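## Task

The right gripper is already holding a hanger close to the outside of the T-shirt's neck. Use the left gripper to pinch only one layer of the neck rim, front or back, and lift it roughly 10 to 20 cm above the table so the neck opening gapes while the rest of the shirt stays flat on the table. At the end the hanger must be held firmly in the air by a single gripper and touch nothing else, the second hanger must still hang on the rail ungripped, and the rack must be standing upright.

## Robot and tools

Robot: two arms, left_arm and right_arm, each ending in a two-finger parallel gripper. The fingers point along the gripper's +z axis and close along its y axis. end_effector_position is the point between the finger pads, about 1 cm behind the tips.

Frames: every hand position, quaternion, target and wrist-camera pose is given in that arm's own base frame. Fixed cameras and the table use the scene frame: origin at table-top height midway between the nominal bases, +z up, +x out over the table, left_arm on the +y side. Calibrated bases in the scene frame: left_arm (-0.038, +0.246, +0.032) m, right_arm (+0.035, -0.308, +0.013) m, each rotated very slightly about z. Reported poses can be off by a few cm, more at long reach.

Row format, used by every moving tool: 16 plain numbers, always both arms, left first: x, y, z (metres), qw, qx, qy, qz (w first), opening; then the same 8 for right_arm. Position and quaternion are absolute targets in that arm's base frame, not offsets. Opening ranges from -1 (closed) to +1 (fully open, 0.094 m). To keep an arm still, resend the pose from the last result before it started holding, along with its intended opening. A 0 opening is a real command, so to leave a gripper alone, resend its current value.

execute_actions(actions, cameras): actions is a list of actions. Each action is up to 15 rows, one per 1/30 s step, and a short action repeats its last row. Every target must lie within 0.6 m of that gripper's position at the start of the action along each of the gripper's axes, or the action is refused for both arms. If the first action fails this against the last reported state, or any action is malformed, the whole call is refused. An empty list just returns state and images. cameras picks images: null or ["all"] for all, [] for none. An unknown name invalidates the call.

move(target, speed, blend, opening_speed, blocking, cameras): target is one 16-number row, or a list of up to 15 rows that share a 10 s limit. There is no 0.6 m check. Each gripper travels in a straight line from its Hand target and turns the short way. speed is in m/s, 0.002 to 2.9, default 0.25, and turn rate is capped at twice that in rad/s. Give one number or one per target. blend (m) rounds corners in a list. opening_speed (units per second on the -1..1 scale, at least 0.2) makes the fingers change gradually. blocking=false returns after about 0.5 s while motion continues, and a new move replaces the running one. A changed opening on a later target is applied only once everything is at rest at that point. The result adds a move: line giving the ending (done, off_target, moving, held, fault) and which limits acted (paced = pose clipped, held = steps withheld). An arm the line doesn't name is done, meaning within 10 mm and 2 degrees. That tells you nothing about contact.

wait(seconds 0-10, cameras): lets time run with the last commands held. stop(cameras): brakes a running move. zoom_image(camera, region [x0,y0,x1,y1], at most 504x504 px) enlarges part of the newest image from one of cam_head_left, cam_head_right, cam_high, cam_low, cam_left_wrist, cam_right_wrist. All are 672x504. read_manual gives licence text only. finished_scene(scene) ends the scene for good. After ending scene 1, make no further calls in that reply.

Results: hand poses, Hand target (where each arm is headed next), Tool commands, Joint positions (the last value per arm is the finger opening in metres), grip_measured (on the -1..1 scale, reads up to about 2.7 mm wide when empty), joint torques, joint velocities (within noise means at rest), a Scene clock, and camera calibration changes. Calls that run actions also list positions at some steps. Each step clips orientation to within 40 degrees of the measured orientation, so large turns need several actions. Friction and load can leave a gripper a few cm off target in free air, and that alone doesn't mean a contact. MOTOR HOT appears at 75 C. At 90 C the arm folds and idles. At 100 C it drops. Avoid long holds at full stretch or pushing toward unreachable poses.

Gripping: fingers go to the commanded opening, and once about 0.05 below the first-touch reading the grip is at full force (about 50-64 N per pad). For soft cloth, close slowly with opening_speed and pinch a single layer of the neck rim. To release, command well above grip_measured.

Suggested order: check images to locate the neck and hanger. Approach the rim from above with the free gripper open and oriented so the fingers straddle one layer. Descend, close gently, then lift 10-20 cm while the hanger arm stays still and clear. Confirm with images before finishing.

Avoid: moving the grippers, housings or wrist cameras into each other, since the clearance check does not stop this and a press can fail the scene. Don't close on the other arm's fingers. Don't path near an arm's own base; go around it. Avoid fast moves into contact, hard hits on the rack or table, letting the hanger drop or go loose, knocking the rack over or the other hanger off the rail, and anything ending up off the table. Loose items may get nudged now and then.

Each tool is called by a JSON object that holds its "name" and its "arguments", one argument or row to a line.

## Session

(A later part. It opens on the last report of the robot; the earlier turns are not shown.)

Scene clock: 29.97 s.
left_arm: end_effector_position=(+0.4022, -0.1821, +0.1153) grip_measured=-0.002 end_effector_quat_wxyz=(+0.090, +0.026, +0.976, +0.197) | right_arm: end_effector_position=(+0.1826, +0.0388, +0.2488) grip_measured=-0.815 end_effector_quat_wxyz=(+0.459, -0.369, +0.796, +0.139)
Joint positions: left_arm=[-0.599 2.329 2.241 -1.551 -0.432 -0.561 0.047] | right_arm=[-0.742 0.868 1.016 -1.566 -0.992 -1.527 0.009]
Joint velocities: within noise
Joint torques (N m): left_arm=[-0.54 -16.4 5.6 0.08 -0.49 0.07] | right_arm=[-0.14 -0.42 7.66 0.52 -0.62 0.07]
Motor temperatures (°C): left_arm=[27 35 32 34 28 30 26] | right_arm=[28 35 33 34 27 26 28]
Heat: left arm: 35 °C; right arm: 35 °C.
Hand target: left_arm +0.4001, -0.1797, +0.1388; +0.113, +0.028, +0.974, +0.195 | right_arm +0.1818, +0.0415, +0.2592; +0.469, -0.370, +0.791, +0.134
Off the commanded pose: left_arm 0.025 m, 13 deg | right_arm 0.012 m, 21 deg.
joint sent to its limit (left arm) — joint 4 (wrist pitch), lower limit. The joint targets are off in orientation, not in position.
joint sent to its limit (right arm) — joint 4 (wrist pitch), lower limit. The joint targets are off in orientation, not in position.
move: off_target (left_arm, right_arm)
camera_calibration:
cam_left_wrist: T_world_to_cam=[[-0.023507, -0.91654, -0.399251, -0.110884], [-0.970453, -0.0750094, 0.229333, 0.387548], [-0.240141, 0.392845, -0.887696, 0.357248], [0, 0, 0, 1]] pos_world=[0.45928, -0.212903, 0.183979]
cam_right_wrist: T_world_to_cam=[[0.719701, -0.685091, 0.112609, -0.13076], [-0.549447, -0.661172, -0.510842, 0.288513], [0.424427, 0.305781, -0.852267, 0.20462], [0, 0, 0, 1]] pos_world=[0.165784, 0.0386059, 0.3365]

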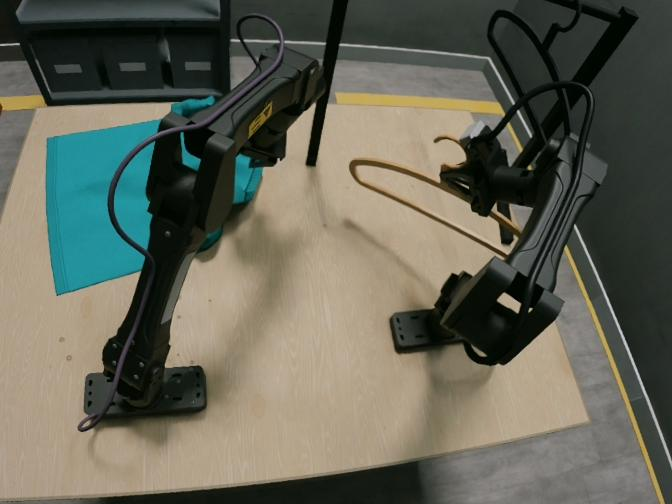

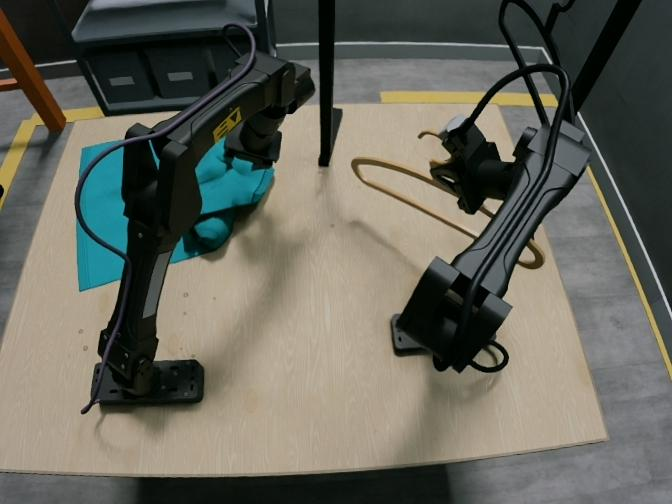

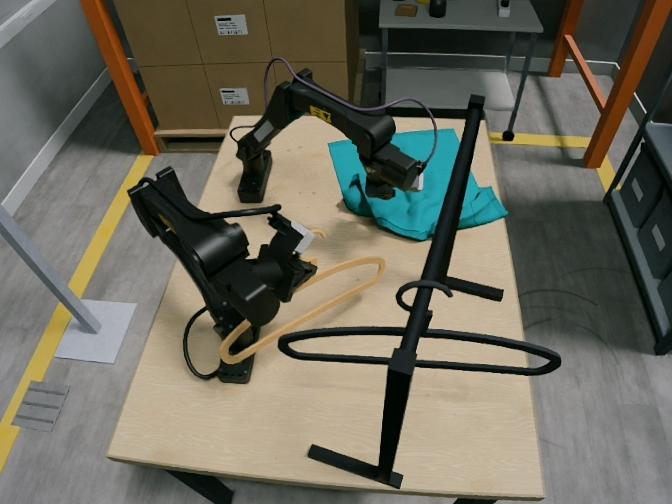

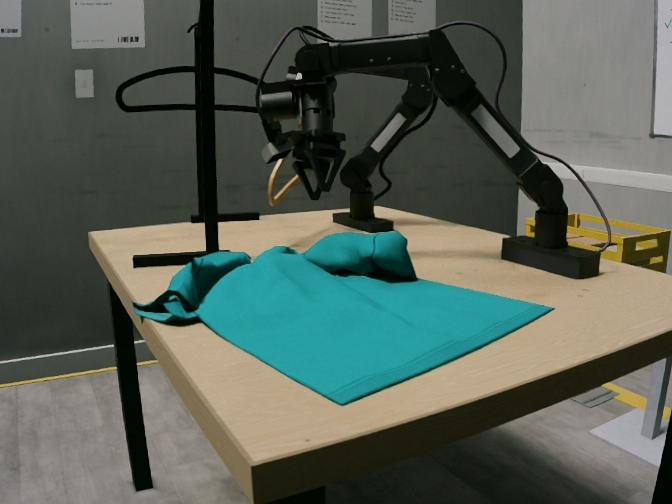

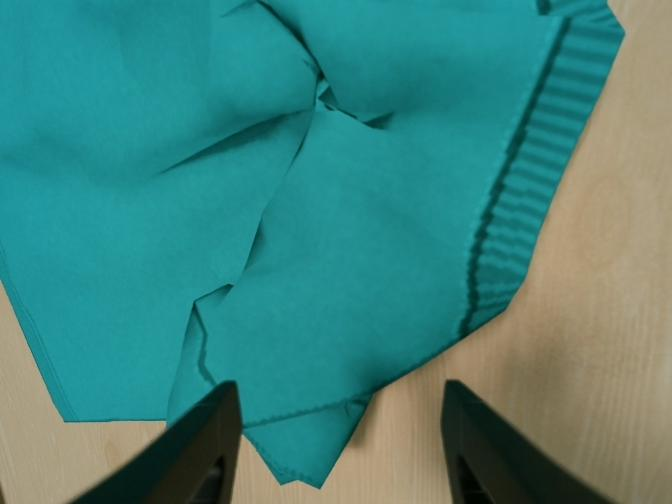

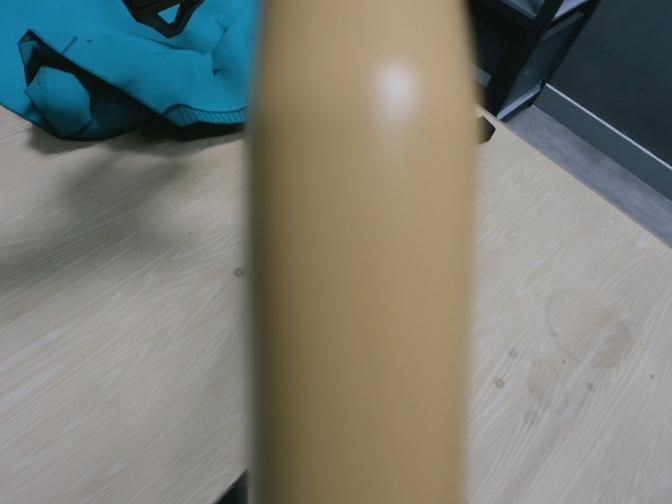

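{"name": "move", "arguments": {
  "target": [
    [0.43, -0.250, 0.06, 0, 0, 0.940, 0.342, 0.0, 0.1818, 0.0415, 0.2592, 0.469, -0.370, 0.791, 0.134, -1],
    [0.43, -0.250, 0.002, 0, 0, 0.940, 0.342, 0.0, 0.1818, 0.0415, 0.2592, 0.469, -0.370, 0.791, 0.134, -1]
  ],
  "speed": [0.2, 0.1]
}}

{"name": "zoom_image", "arguments": {
  "camera": "cam_high",
  "region": [340, 170, 460, 250]
}}

{"name": "zoom_image", "arguments": {
  "camera": "cam_head_right",
  "region": [200, 120, 320, 250]
}}

Scene clock: 32.57 s.
left_arm: end_effector_position=(+0.4268, -0.2500, +0.0056) grip_measured=-0.002 end_effector_quat_wxyz=(+0.114, +0.049, +0.960, +0.252) | right_arm: end_effector_position=(+0.1825, +0.0387, +0.2486) grip_measured=-0.815 end_effector_quat_wxyz=(+0.458, -0.368, +0.797, +0.140)
Joint positions: left_arm=[-0.721 2.792 2.625 -1.555 -0.542 -0.66 0.047] | right_arm=[-0.742 0.868 1.016 -1.566 -0.991 -1.524 0.009]
Joint velocities: within noise
Joint torques (N m): left_arm=[0.03 -12.3 8.1 -0.02 -0.41 -0.19] | right_arm=[0.01 -0.65 7.46 0.55 -0.62 0.05]
Motor temperatures (°C): left_arm=[27 34 32 34 28 30 25] | right_arm=[28 35 33 34 27 26 28]
Heat: left arm: 34 °C; right arm: 35 °C.
Hand target: left_arm +0.4295, -0.2495, +0.0018; +0.119, +0.043, +0.958, +0.256 | right_arm +0.1818, +0.0417, +0.2589; +0.469, -0.370, +0.791, +0.134
Off the commanded pose: left_arm 0.005 m, 18 deg | right_arm 0.011 m, 2 deg.
joint sent to its limit (left arm) — joint 4 (wrist pitch), lower limit. The joint targets are off in orientation, not in position.
move: off_target (left_arm, right_arm)
camera_calibration:
cam_left_wrist: T_world_to_cam=[[-0.0456884, -0.862423, -0.504123, -0.192789], [-0.982336, -0.0528822, 0.179496, 0.442417], [-0.181461, 0.503419, -0.844773, 0.294799], [0, 0, 0, 1]] pos_world=[0.479288, -0.291277, 0.0724371]
cam_right_wrist: T_world_to_cam=[[0.718596, -0.686701, 0.109825, -0.129838], [-0.552147, -0.659394, -0.510229, 0.28861], [0.422793, 0.306009, -0.852998, 0.205021], [0, 0, 0, 1]] pos_world=[0.165975, 0.0384092, 0.336399]

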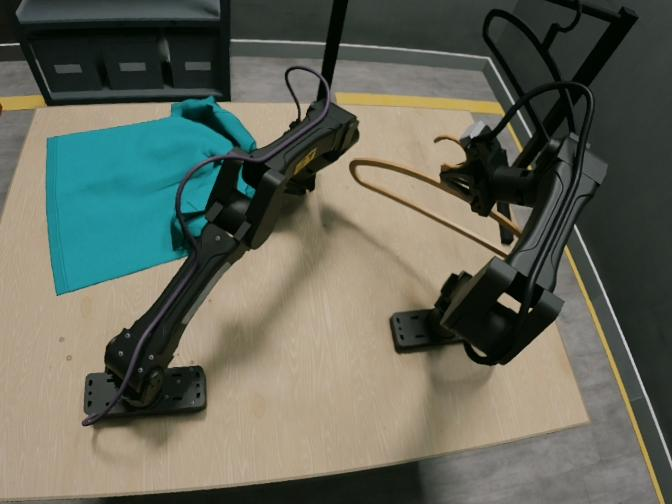

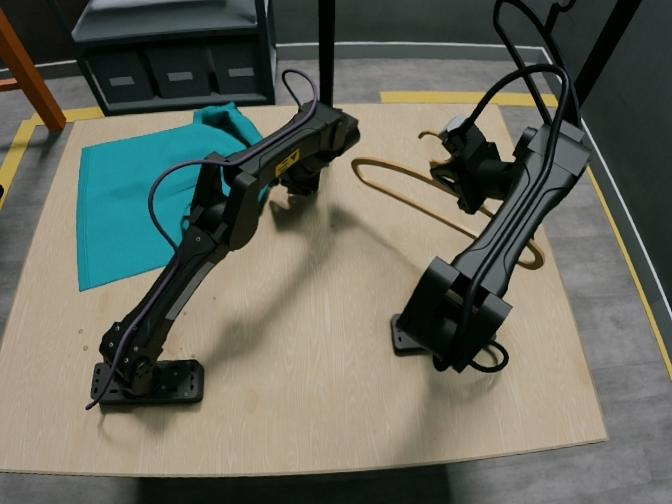

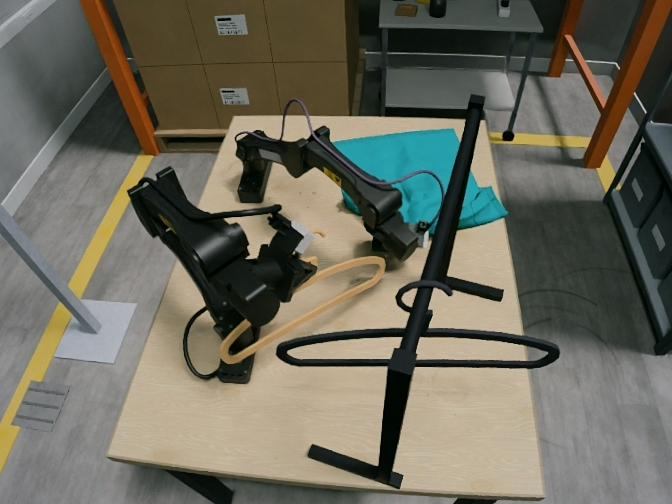

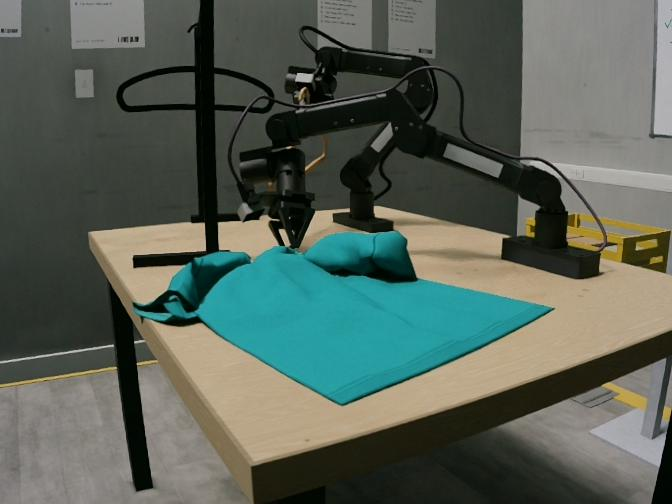

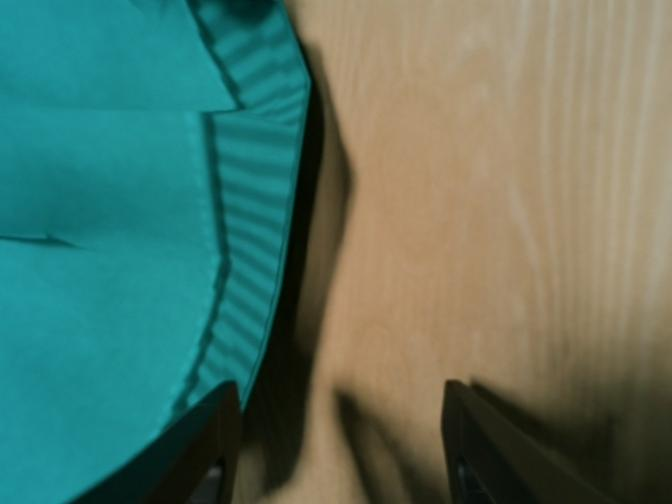

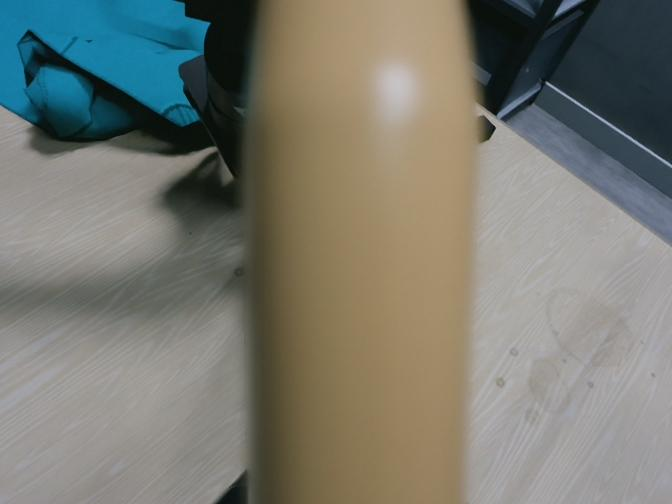

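Scaled by 4.200 from the camera's 672x504 image, which has a finer 960x720 frame.

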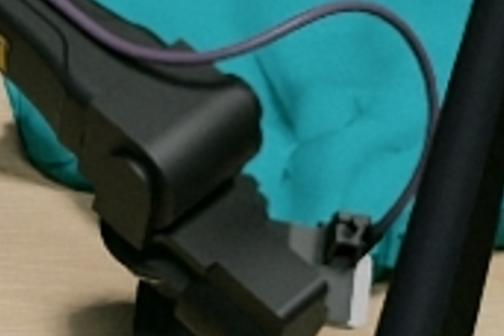

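Scaled by 3.877 from the camera's 672x504 image, which has a finer 960x720 frame.

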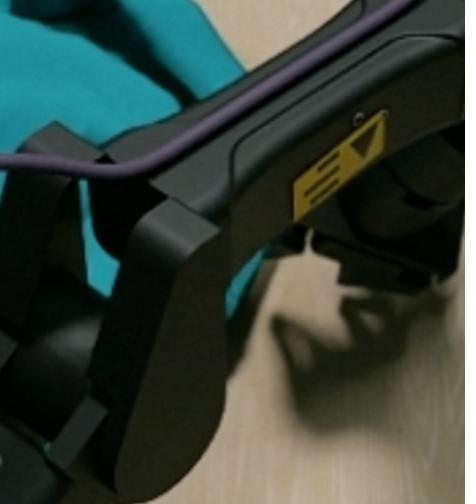

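{"name": "move", "arguments": {
  "target": [
    [0.43, -0.255, -0.012, 0, 0, 0.940, 0.342, 0.2, 0.1818, 0.0415, 0.2592, 0.469, -0.370, 0.791, 0.134, -1]
  ],
  "speed": 0.1,
  "cameras": ["cam_left_wrist"]
}}

{"name": "move", "arguments": {
  "target": [
    [0.43, -0.215, -0.012, 0, 0, 0.940, 0.342, 0.2, 0.1818, 0.0415, 0.2592, 0.469, -0.370, 0.791, 0.134, -1]
  ],
  "speed": 0.1
}}

Scene clock: 34.63 s.
left_arm: end_effector_position=(+0.4294, -0.2524, -0.0047) grip_measured=+0.198 end_effector_quat_wxyz=(+0.115, +0.045, +0.960, +0.251) | right_arm: end_effector_position=(+0.1825, +0.0387, +0.2486) grip_measured=-0.815 end_effector_quat_wxyz=(+0.458, -0.368, +0.797, +0.140)
Joint positions: left_arm=[-0.721 2.833 2.666 -1.555 -0.542 -0.669 0.056] | right_arm=[-0.742 0.868 1.016 -1.566 -0.991 -1.523 0.009]
Joint velocities: within noise
Joint torques (N m): left_arm=[-0.59 -11.85 8.1 -0.02 -0.41 -0.15] | right_arm=[0.01 -0.65 7.46 0.56 -0.62 0.05]
Motor temperatures (°C): left_arm=[27 34 32 34 28 30 25] | right_arm=[28 35 33 34 27 26 28]
Heat: left arm: 34 °C; right arm: 35 °C.
Hand target: left_arm +0.4294, -0.2545, -0.0122; +0.117, +0.043, +0.959, +0.255 | right_arm +0.1818, +0.0417, +0.2589; +0.469, -0.370, +0.791, +0.134
Off the commanded pose: left_arm 0.008 m, 18 deg | right_arm 0.011 m, 2 deg.
joint sent to its limit (left arm) — joint 4 (wrist pitch), lower limit. The joint targets are off in orientation, not in position.
move: off_target (left_arm, right_arm)
camera_calibration:
cam_left_wrist: T_world_to_cam=[[-0.0371549, -0.863845, -0.502386, -0.203862], [-0.982654, -0.059822, 0.175537, 0.445115], [-0.18169, 0.500194, -0.846637, 0.287113], [0, 0, 0, 1]] pos_world=[0.481985, -0.29309, 0.0625291]
Images, in order (width x height): cam_left_wrist 672x504.

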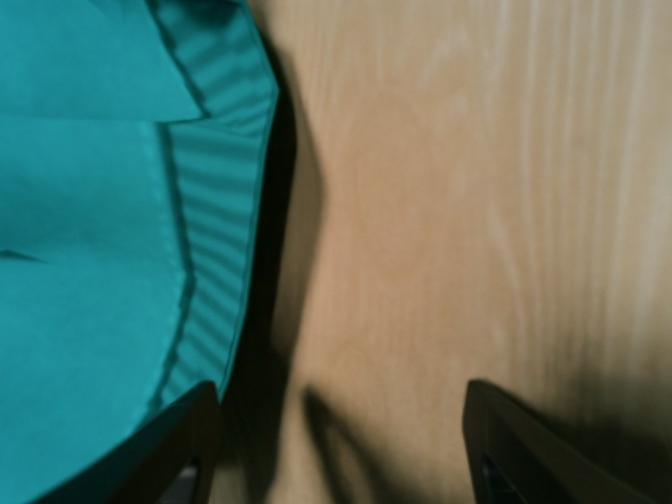

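Scene clock: 36.50 s.
left_arm: end_effector_position=(+0.4318, -0.2255, -0.0085) grip_measured=+0.198 end_effector_quat_wxyz=(+0.100, +0.037, +0.954, +0.281) | right_arm: end_effector_position=(+0.1825, +0.0387, +0.2485) grip_measured=-0.815 end_effector_quat_wxyz=(+0.458, -0.368, +0.797, +0.140)
Joint positions: left_arm=[-0.686 2.815 2.596 -1.556 -0.574 -0.669 0.056] | right_arm=[-0.742 0.868 1.016 -1.566 -0.99 -1.522 0.009]
Joint velocities: within noise
Joint torques (N m): left_arm=[1.48 -14.5 3.62 -0.09 -0.17 0] | right_arm=[0.01 -0.64 7.45 0.56 -0.63 0.04]
Motor temperatures (°C): left_arm=[27 35 32 34 28 30 25] | right_arm=[28 35 33 34 27 26 28]
Heat: left arm: 35 °C; right arm: 35 °C.
Hand target: left_arm +0.4299, -0.2149, -0.0122; +0.084, +0.031, +0.955, +0.284 | right_arm +0.1818, +0.0417, +0.2589; +0.469, -0.370, +0.791, +0.134
Off the commanded pose: left_arm 0.011 m, 14 deg | right_arm 0.011 m, 2 deg.
joint sent to its limit (left arm) — joint 4 (wrist pitch), lower limit. The joint targets are off in orientation, not in position.
move: off_target (left_arm, right_arm)
camera_calibration:
cam_left_wrist: T_world_to_cam=[[-0.0230903, -0.833199, -0.552491, -0.182059], [-0.97658, -0.0994495, 0.190792, 0.438199], [-0.213912, 0.543957, -0.811389, 0.294945], [0, 0, 0, 1]] pos_world=[0.486825, -0.26855, 0.0551241]
cam_right_wrist: T_world_to_cam=[[0.718252, -0.687217, 0.108844, -0.129428], [-0.553038, -0.658794, -0.510038, 0.288669], [0.422213, 0.306141, -0.853237, 0.205193], [0, 0, 0, 1]] pos_world=[0.165972, 0.0384106, 0.336398]

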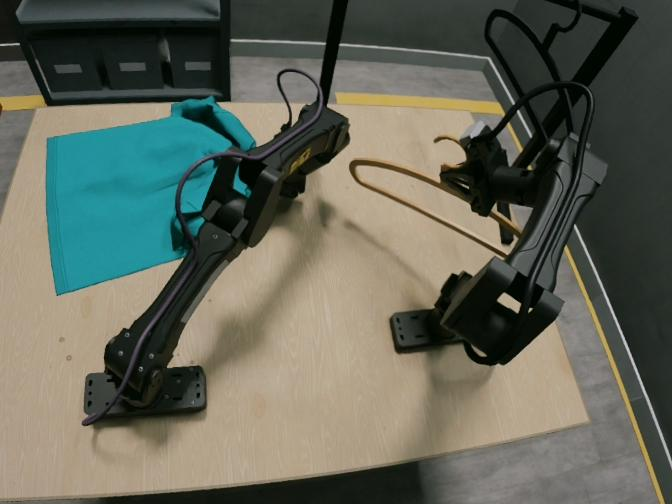

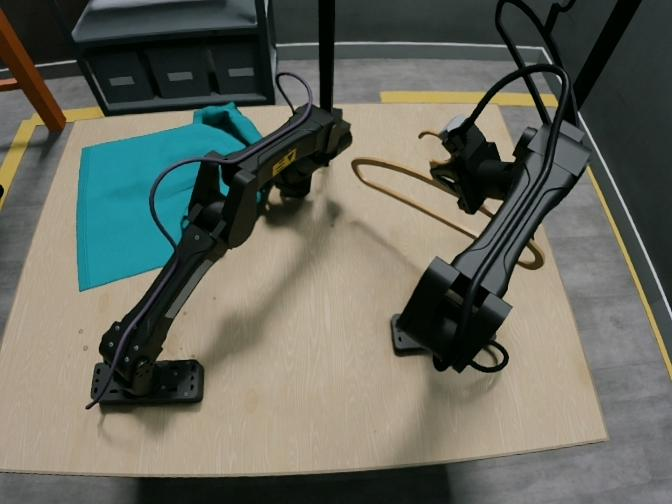

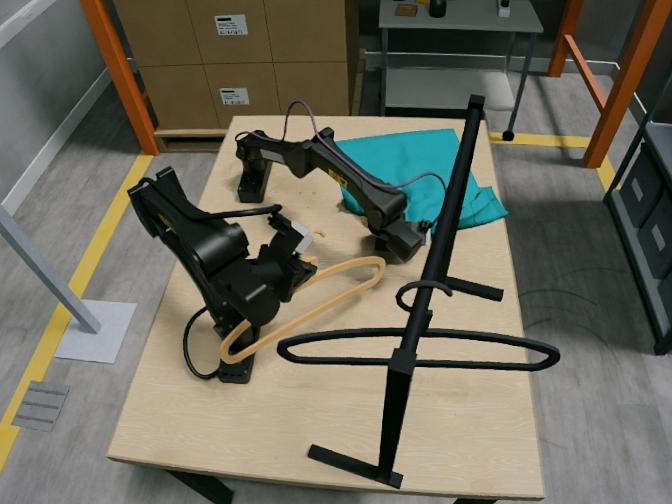

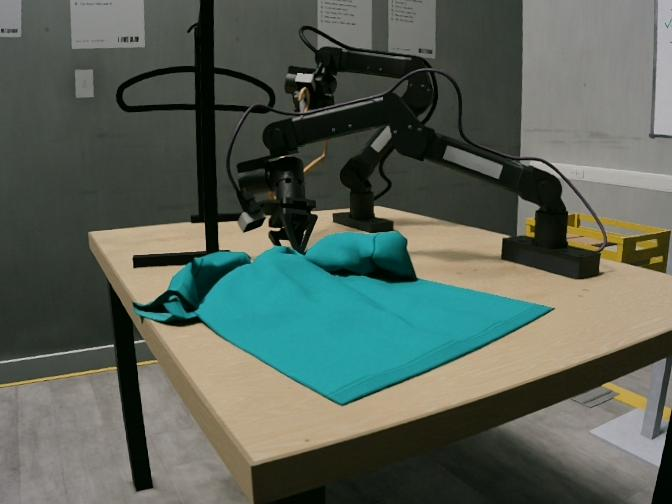

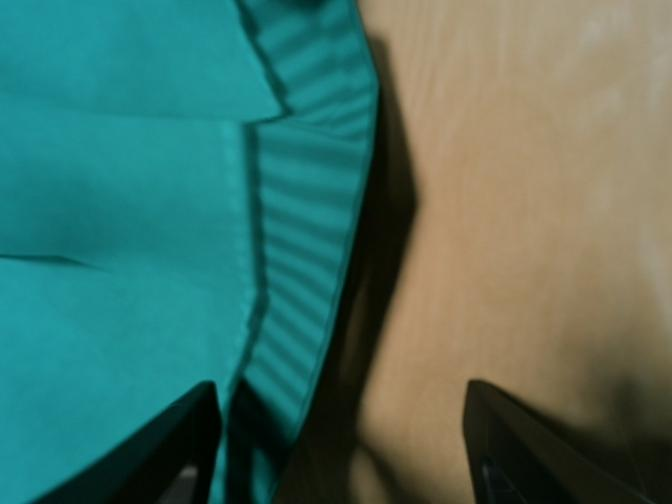

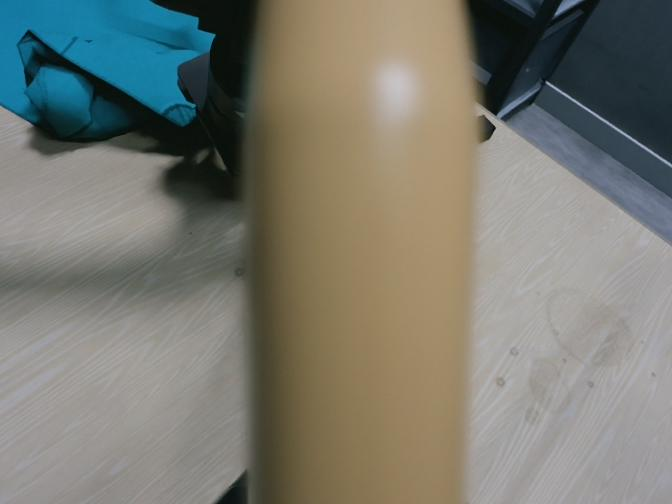

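{"name": "move", "arguments": {
  "target": [
    [0.43, -0.190, -0.010, 0, 0, 0.940, 0.342, 0.2, 0.1818, 0.0415, 0.2592, 0.469, -0.370, 0.791, 0.134, -1]
  ],
  "speed": 0.1,
  "cameras": ["cam_left_wrist"]
}}

{"name": "zoom_image", "arguments": {
  "camera": "cam_left_wrist",
  "region": [180, 100, 600, 504]
}}

Scene clock: 38.07 s.
left_arm: end_effector_position=(+0.4319, -0.1989, -0.0080) grip_measured=+0.198 end_effector_quat_wxyz=(+0.079, +0.027, +0.950, +0.300) | right_arm: end_effector_position=(+0.1825, +0.0387, +0.2485) grip_measured=-0.815 end_effector_quat_wxyz=(+0.458, -0.368, +0.797, +0.140)
Joint positions: left_arm=[-0.645 2.784 2.522 -1.559 -0.585 -0.663 0.056] | right_arm=[-0.742 0.868 1.016 -1.566 -0.99 -1.522 0.009]
Joint velocities: within noise
Joint torques (N m): left_arm=[1.54 -14.52 3.79 -0.11 -0.17 0.07] | right_arm=[-0.01 -0.66 7.45 0.56 -0.63 0.04]
Motor temperatures (°C): left_arm=[27 35 32 34 28 30 25] | right_arm=[28 35 33 34 27 26 28]
Heat: left arm: 35 °C; right arm: 35 °C.
Hand target: left_arm +0.4298, -0.1899, -0.0103; +0.064, +0.024, +0.952, +0.300 | right_arm +0.1818, +0.0417, +0.2589; +0.469, -0.370, +0.791, +0.134
Off the commanded pose: left_arm 0.009 m, 11 deg | right_arm 0.011 m, 2 deg.
joint sent to its limit (left arm) — joint 4 (wrist pitch), lower limit. The joint targets are off in orientation, not in position.
move: off_target (left_arm, right_arm)
camera_calibration:
cam_left_wrist: T_world_to_cam=[[-0.0135674, -0.812597, -0.582668, -0.159916], [-0.965982, -0.139852, 0.217533, 0.428533], [-0.258254, 0.565798, -0.783057, 0.304589], [0, 0, 0, 1]] pos_world=[0.490447, -0.242352, 0.0521125]
Images, in order (width x height): cam_left_wrist 672x504.

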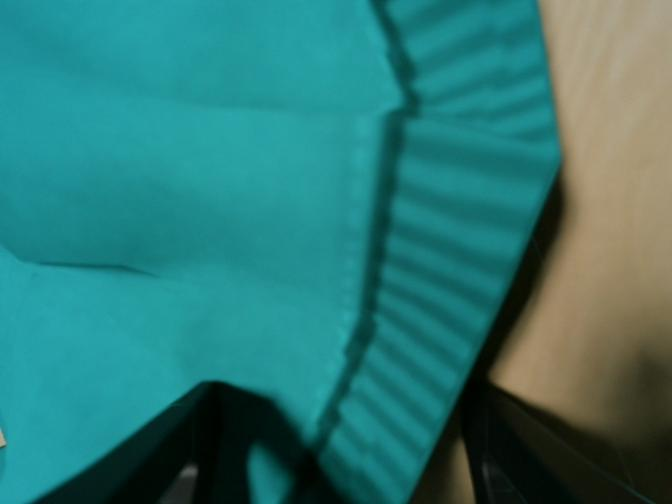

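Scaled by 1.200 from the camera's 672x504 image, which has a finer 960x720 frame.

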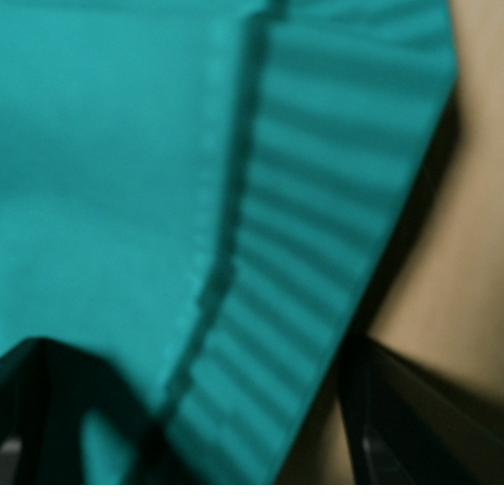

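Rim is between fingers, outer tip tucked underneath. Close and lift.

{"name": "move", "arguments": {
  "target": [0.43, -0.190, -0.010, 0, 0, 0.940, 0.342, -1, 0.1818, 0.0415, 0.2592, 0.469, -0.370, 0.791, 0.134, -1],
  "opening_speed": 1.2,
  "cameras": ["cam_left_wrist"]
}}

{"name": "move", "arguments": {
  "target": [0.43, -0.20, 0.07, 0, 0, 0.966, 0.259, -1, 0.1818, 0.0415, 0.2592, 0.469, -0.370, 0.791, 0.134, -1],
  "speed": 0.1
}}

{"name": "zoom_image", "arguments": {
  "camera": "cam_low",
  "region": [120, 170, 440, 340]
}}

{"name": "zoom_image", "arguments": {
  "camera": "cam_high",
  "region": [310, 110, 530, 270]
}}

Scene clock: 39.50 s.
left_arm: end_effector_position=(+0.4276, -0.1937, -0.0145) grip_measured=-0.964 end_effector_quat_wxyz=(+0.062, +0.025, +0.952, +0.298) | right_arm: end_effector_position=(+0.1825, +0.0387, +0.2485) grip_measured=-0.815 end_effector_quat_wxyz=(+0.458, -0.368, +0.797, +0.140)
Joint positions: left_arm=[-0.634 2.784 2.5 -1.559 -0.563 -0.661 0.002] | right_arm=[-0.742 0.868 1.016 -1.566 -0.99 -1.522 0.009]
Joint velocities: within noise
Joint torques (N m): left_arm=[0.65 -14.67 5.23 -0.15 -0.35 0.03] | right_arm=[0.01 -0.66 7.46 0.56 -0.63 0.05]
Motor temperatures (°C): left_arm=[27 35 31 34 28 29 25] | right_arm=[28 35 33 34 27 26 28]
Heat: left arm: 35 °C; right arm: 35 °C.
Hand target: left_arm +0.4296, -0.1897, -0.0103; +0.064, +0.023, +0.952, +0.299 | right_arm +0.1818, +0.0417, +0.2589; +0.469, -0.370, +0.791, +0.134
Off the commanded pose: left_arm 0.006 m, 9 deg | right_arm 0.011 m, 2 deg.
joint sent to its limit (left arm) — joint 4 (wrist pitch), lower limit. The joint targets are off in orientation, not in position.
move: off_target (left_arm, right_arm)
camera_calibration:
cam_left_wrist: T_world_to_cam=[[-0.0199449, -0.814859, -0.579316, -0.15708], [-0.956376, -0.153363, 0.248645, 0.420159], [-0.291457, 0.559003, -0.776253, 0.308437], [0, 0, 0, 1]] pos_world=[0.488593, -0.235978, 0.0439557]
Images, in order (width x height): cam_left_wrist 672x504.

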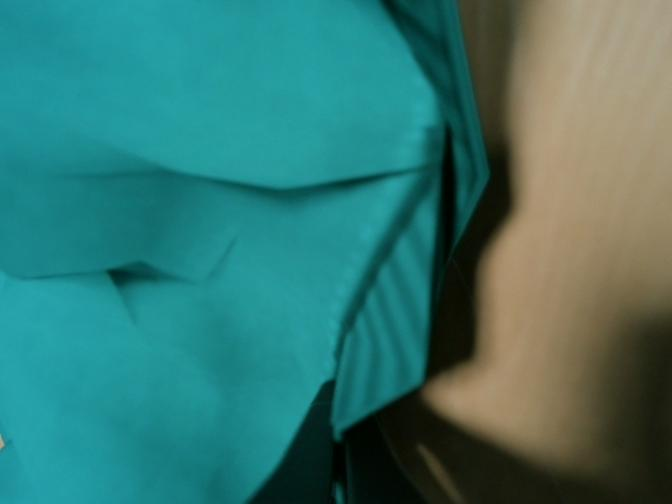

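Scene clock: 40.93 s.
left_arm: end_effector_position=(+0.4270, -0.2018, +0.0473) grip_measured=-0.964 end_effector_quat_wxyz=(+0.069, +0.028, +0.973, +0.219) | right_arm: end_effector_position=(+0.1825, +0.0387, +0.2485) grip_measured=-0.815 end_effector_quat_wxyz=(+0.458, -0.368, +0.797, +0.140)
Joint positions: left_arm=[-0.609 2.6 2.452 -1.559 -0.444 -0.582 0.002] | right_arm=[-0.742 0.868 1.016 -1.566 -0.99 -1.522 0.009]
Joint velocities: within noise
Joint torques (N m): left_arm=[0.51 -17.16 5.42 0.04 -0.29 0.03] | right_arm=[-0.01 -0.64 7.45 0.56 -0.63 0.04]
Motor temperatures (°C): left_arm=[27 35 31 34 28 29 26] | right_arm=[28 35 33 34 27 26 28]
Heat: left arm: 35 °C; right arm: 35 °C.
Hand target: left_arm +0.4300, -0.1997, +0.0692; +0.086, +0.023, +0.974, +0.209 | right_arm +0.1818, +0.0417, +0.2589; +0.469, -0.370, +0.791, +0.134
Off the commanded pose: left_arm 0.023 m, 10 deg | right_arm 0.011 m, 2 deg.
joint sent to its limit (left arm) — joint 4 (wrist pitch), lower limit. The joint targets are off in orientation, not in position.
move: off_target (left_arm, right_arm)
camera_calibration:
cam_left_wrist: T_world_to_cam=[[-0.0335309, -0.897823, -0.439078, -0.145536], [-0.959711, -0.0937086, 0.264904, 0.415739], [-0.278983, 0.43027, -0.858508, 0.333384], [0, 0, 0, 1]] pos_world=[0.487117, -0.235153, 0.11218]
cam_right_wrist: T_world_to_cam=[[0.718252, -0.687217, 0.108844, -0.129428], [-0.553038, -0.658794, -0.510038, 0.288669], [0.422213, 0.306141, -0.853237, 0.205193], [0, 0, 0, 1]] pos_world=[0.165972, 0.0384106, 0.336398]

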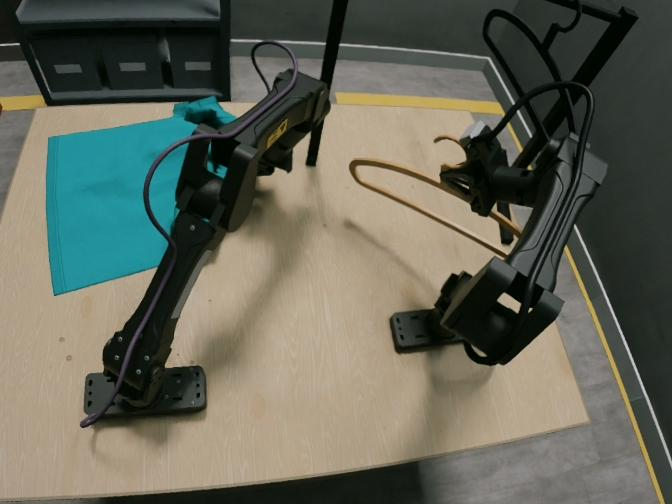

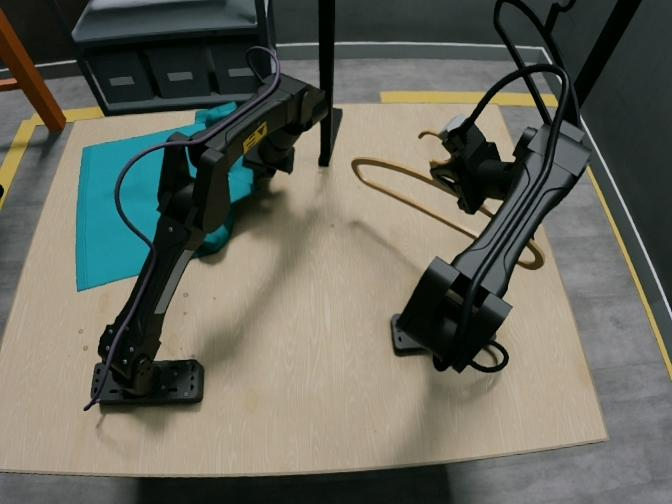

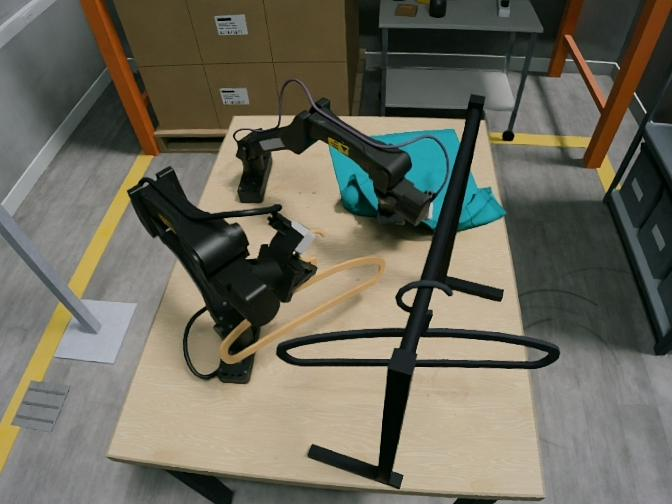

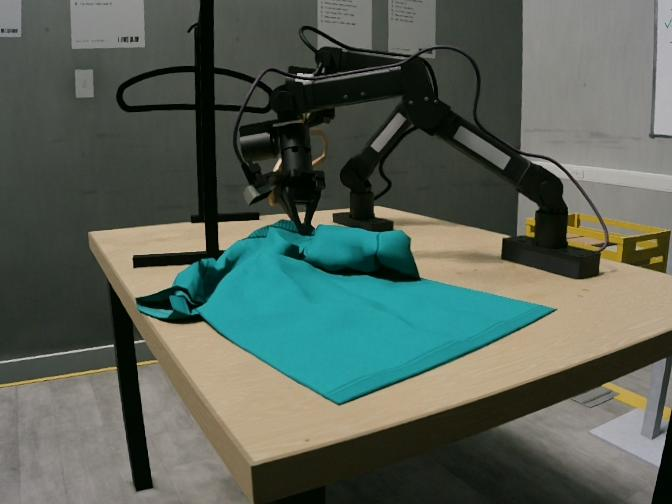

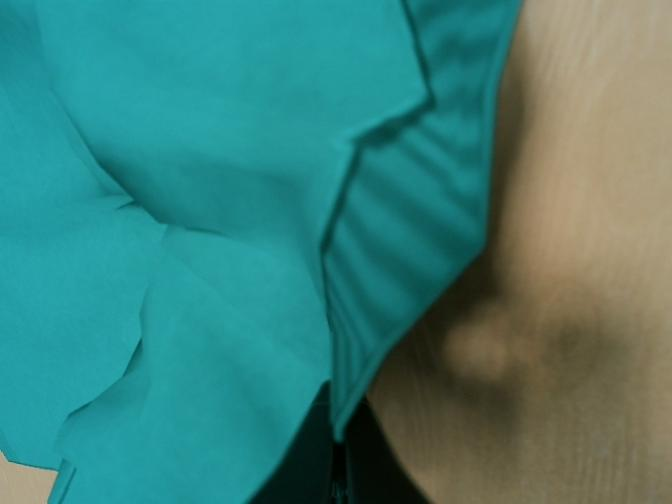

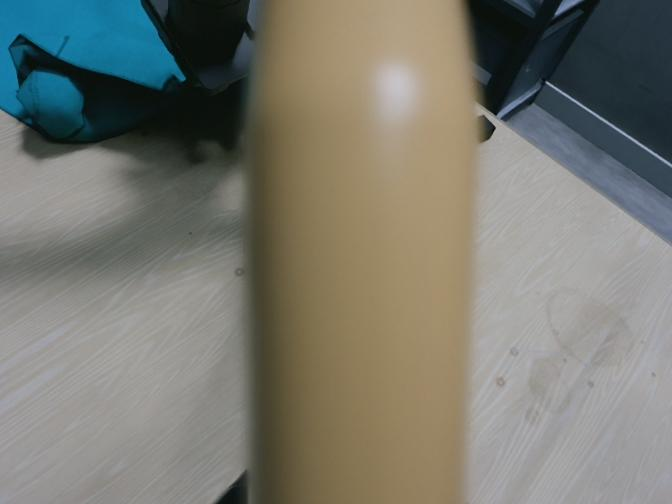

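Scaled by 1.575 from the camera's 672x504 image, which has a finer 960x720 frame.

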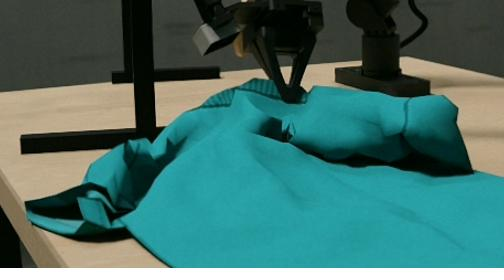

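Scaled by 2.291 from the camera's 672x504 image, which has a finer 960x720 frame.

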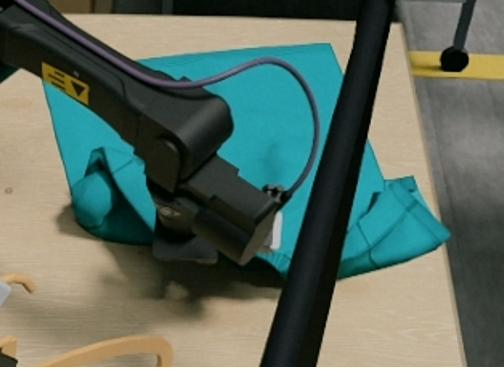

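{"name": "move", "arguments": {
  "target": [0.43, -0.19, 0.13, 0.086, 0.023, 0.974, 0.209, -1, 0.1818, 0.0415, 0.2592, 0.469, -0.370, 0.791, 0.134, -1],
  "speed": 0.1
}}

{"name": "zoom_image", "arguments": {
  "camera": "cam_low",
  "region": [120, 170, 440, 340]
}}

{"name": "zoom_image", "arguments": {
  "camera": "cam_high",
  "region": [310, 110, 530, 270]
}}

{"name": "zoom_image", "arguments": {
  "camera": "cam_head_right",
  "region": [180, 80, 320, 270]
}}

Scene clock: 42.40 s.
left_arm: end_effector_position=(+0.4285, -0.1947, +0.1078) grip_measured=-0.964 end_effector_quat_wxyz=(+0.108, +0.038, +0.975, +0.192) | right_arm: end_effector_position=(+0.1825, +0.0387, +0.2485) grip_measured=-0.815 end_effector_quat_wxyz=(+0.458, -0.368, +0.797, +0.140)
Joint positions: left_arm=[-0.594 2.442 2.411 -1.559 -0.444 -0.52 0.002] | right_arm=[-0.742 0.868 1.016 -1.566 -0.99 -1.522 0.009]
Joint velocities: within noise
Joint torques (N m): left_arm=[0.49 -16.27 5.65 0.26 -0.39 0.1] | right_arm=[0.01 -0.65 7.46 0.55 -0.63 0.04]
Motor temperatures (°C): left_arm=[27 35 31 34 28 29 26] | right_arm=[28 35 33 34 27 26 28]
Heat: left arm: 35 °C; right arm: 35 °C.
Hand target: left_arm +0.4299, -0.1898, +0.1291; +0.128, +0.033, +0.973, +0.187 | right_arm +0.1818, +0.0417, +0.2589; +0.469, -0.370, +0.791, +0.134
Off the commanded pose: left_arm 0.023 m, 4 deg | right_arm 0.011 m, 2 deg.
joint sent to its limit (left arm) — joint 4 (wrist pitch), lower limit. The joint targets are off in orientation, not in position.
move: off_target (left_arm, right_arm)
camera_calibration:
cam_left_wrist: T_world_to_cam=[[-0.0409706, -0.918973, -0.392186, -0.118522], [-0.979005, -0.041519, 0.199562, 0.427287], [-0.199675, 0.392129, -0.897978, 0.345533], [0, 0, 0, 1]] pos_world=[0.482455, -0.226671, 0.178528]
cam_right_wrist: T_world_to_cam=[[0.718252, -0.687217, 0.108844, -0.129428], [-0.553038, -0.658794, -0.510038, 0.288669], [0.422213, 0.306141, -0.853237, 0.205193], [0, 0, 0, 1]] pos_world=[0.165972, 0.0384106, 0.336398]

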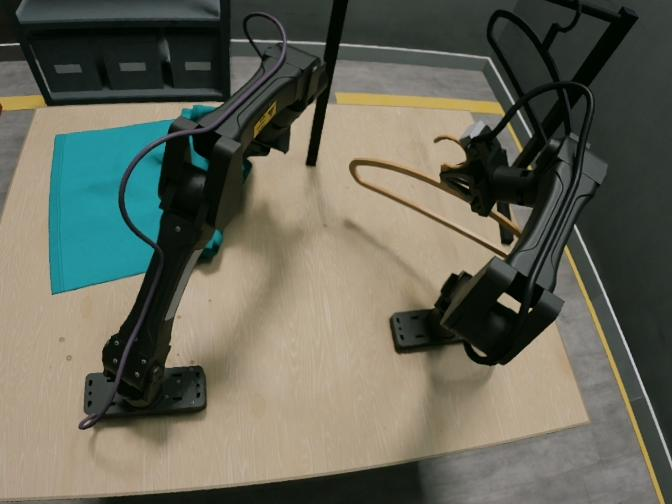

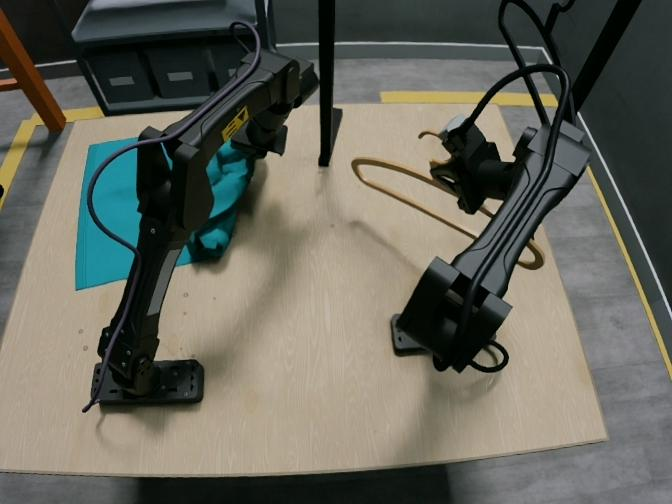

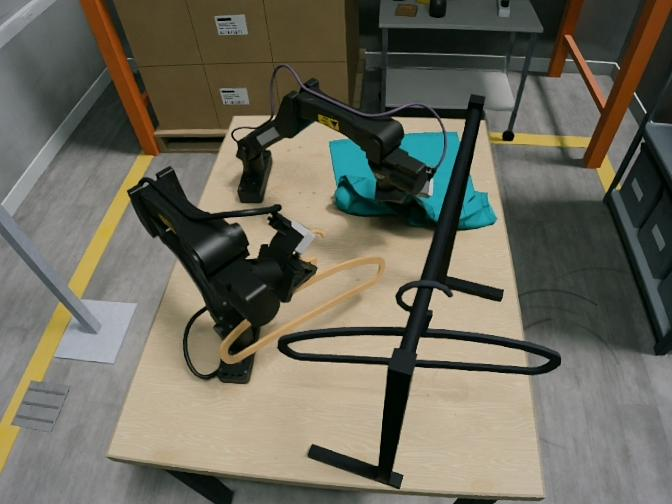

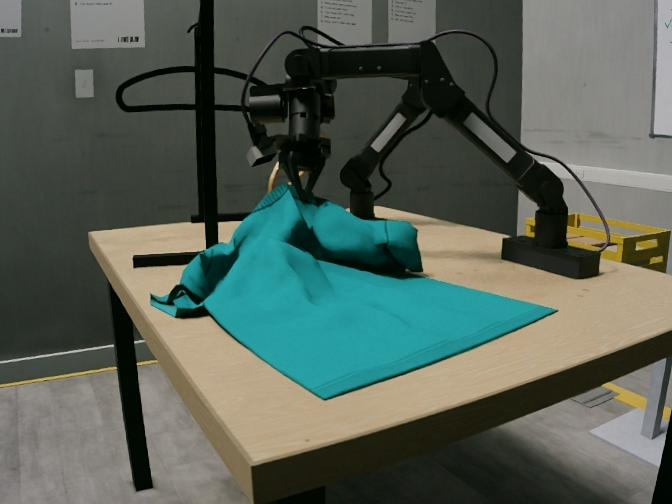

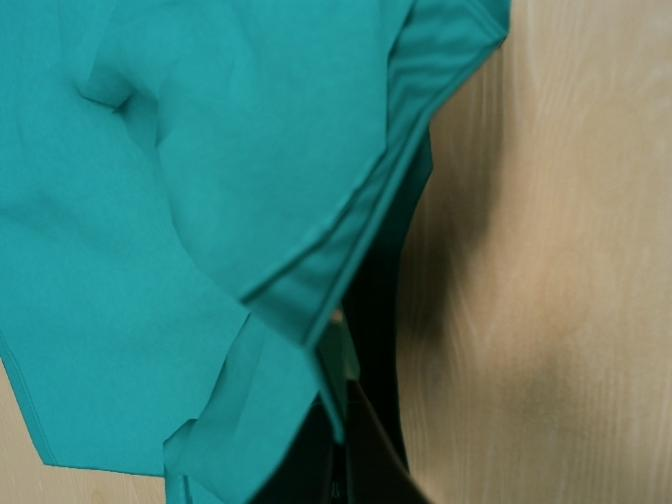

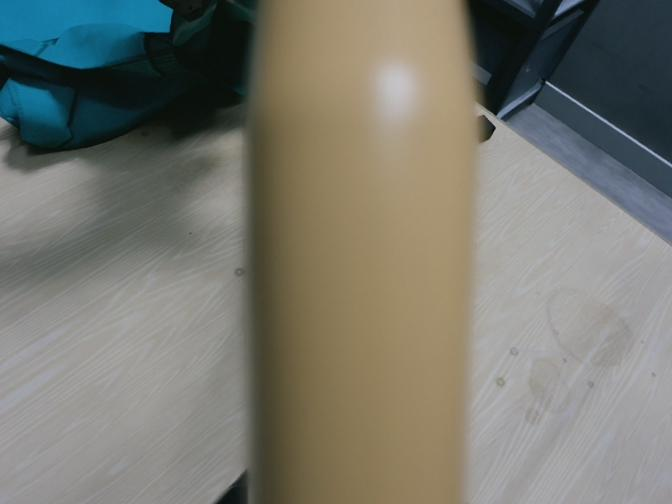

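Scaled by 1.575 from the camera's 672x504 image, which has a finer 960x720 frame.

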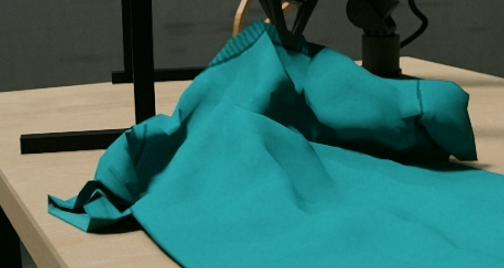

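Scaled by 2.291 from the camera's 672x504 image, which has a finer 960x720 frame.

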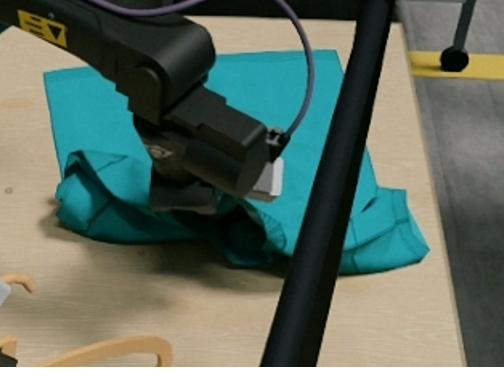

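Scaled by 2.653 from the camera's 672x504 image, which has a finer 960x720 frame.

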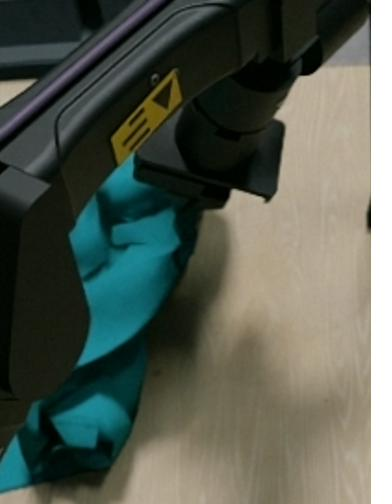

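{"name": "finished_scene", "arguments": {
  "scene": 1
}}

The scene is finished: the task was done.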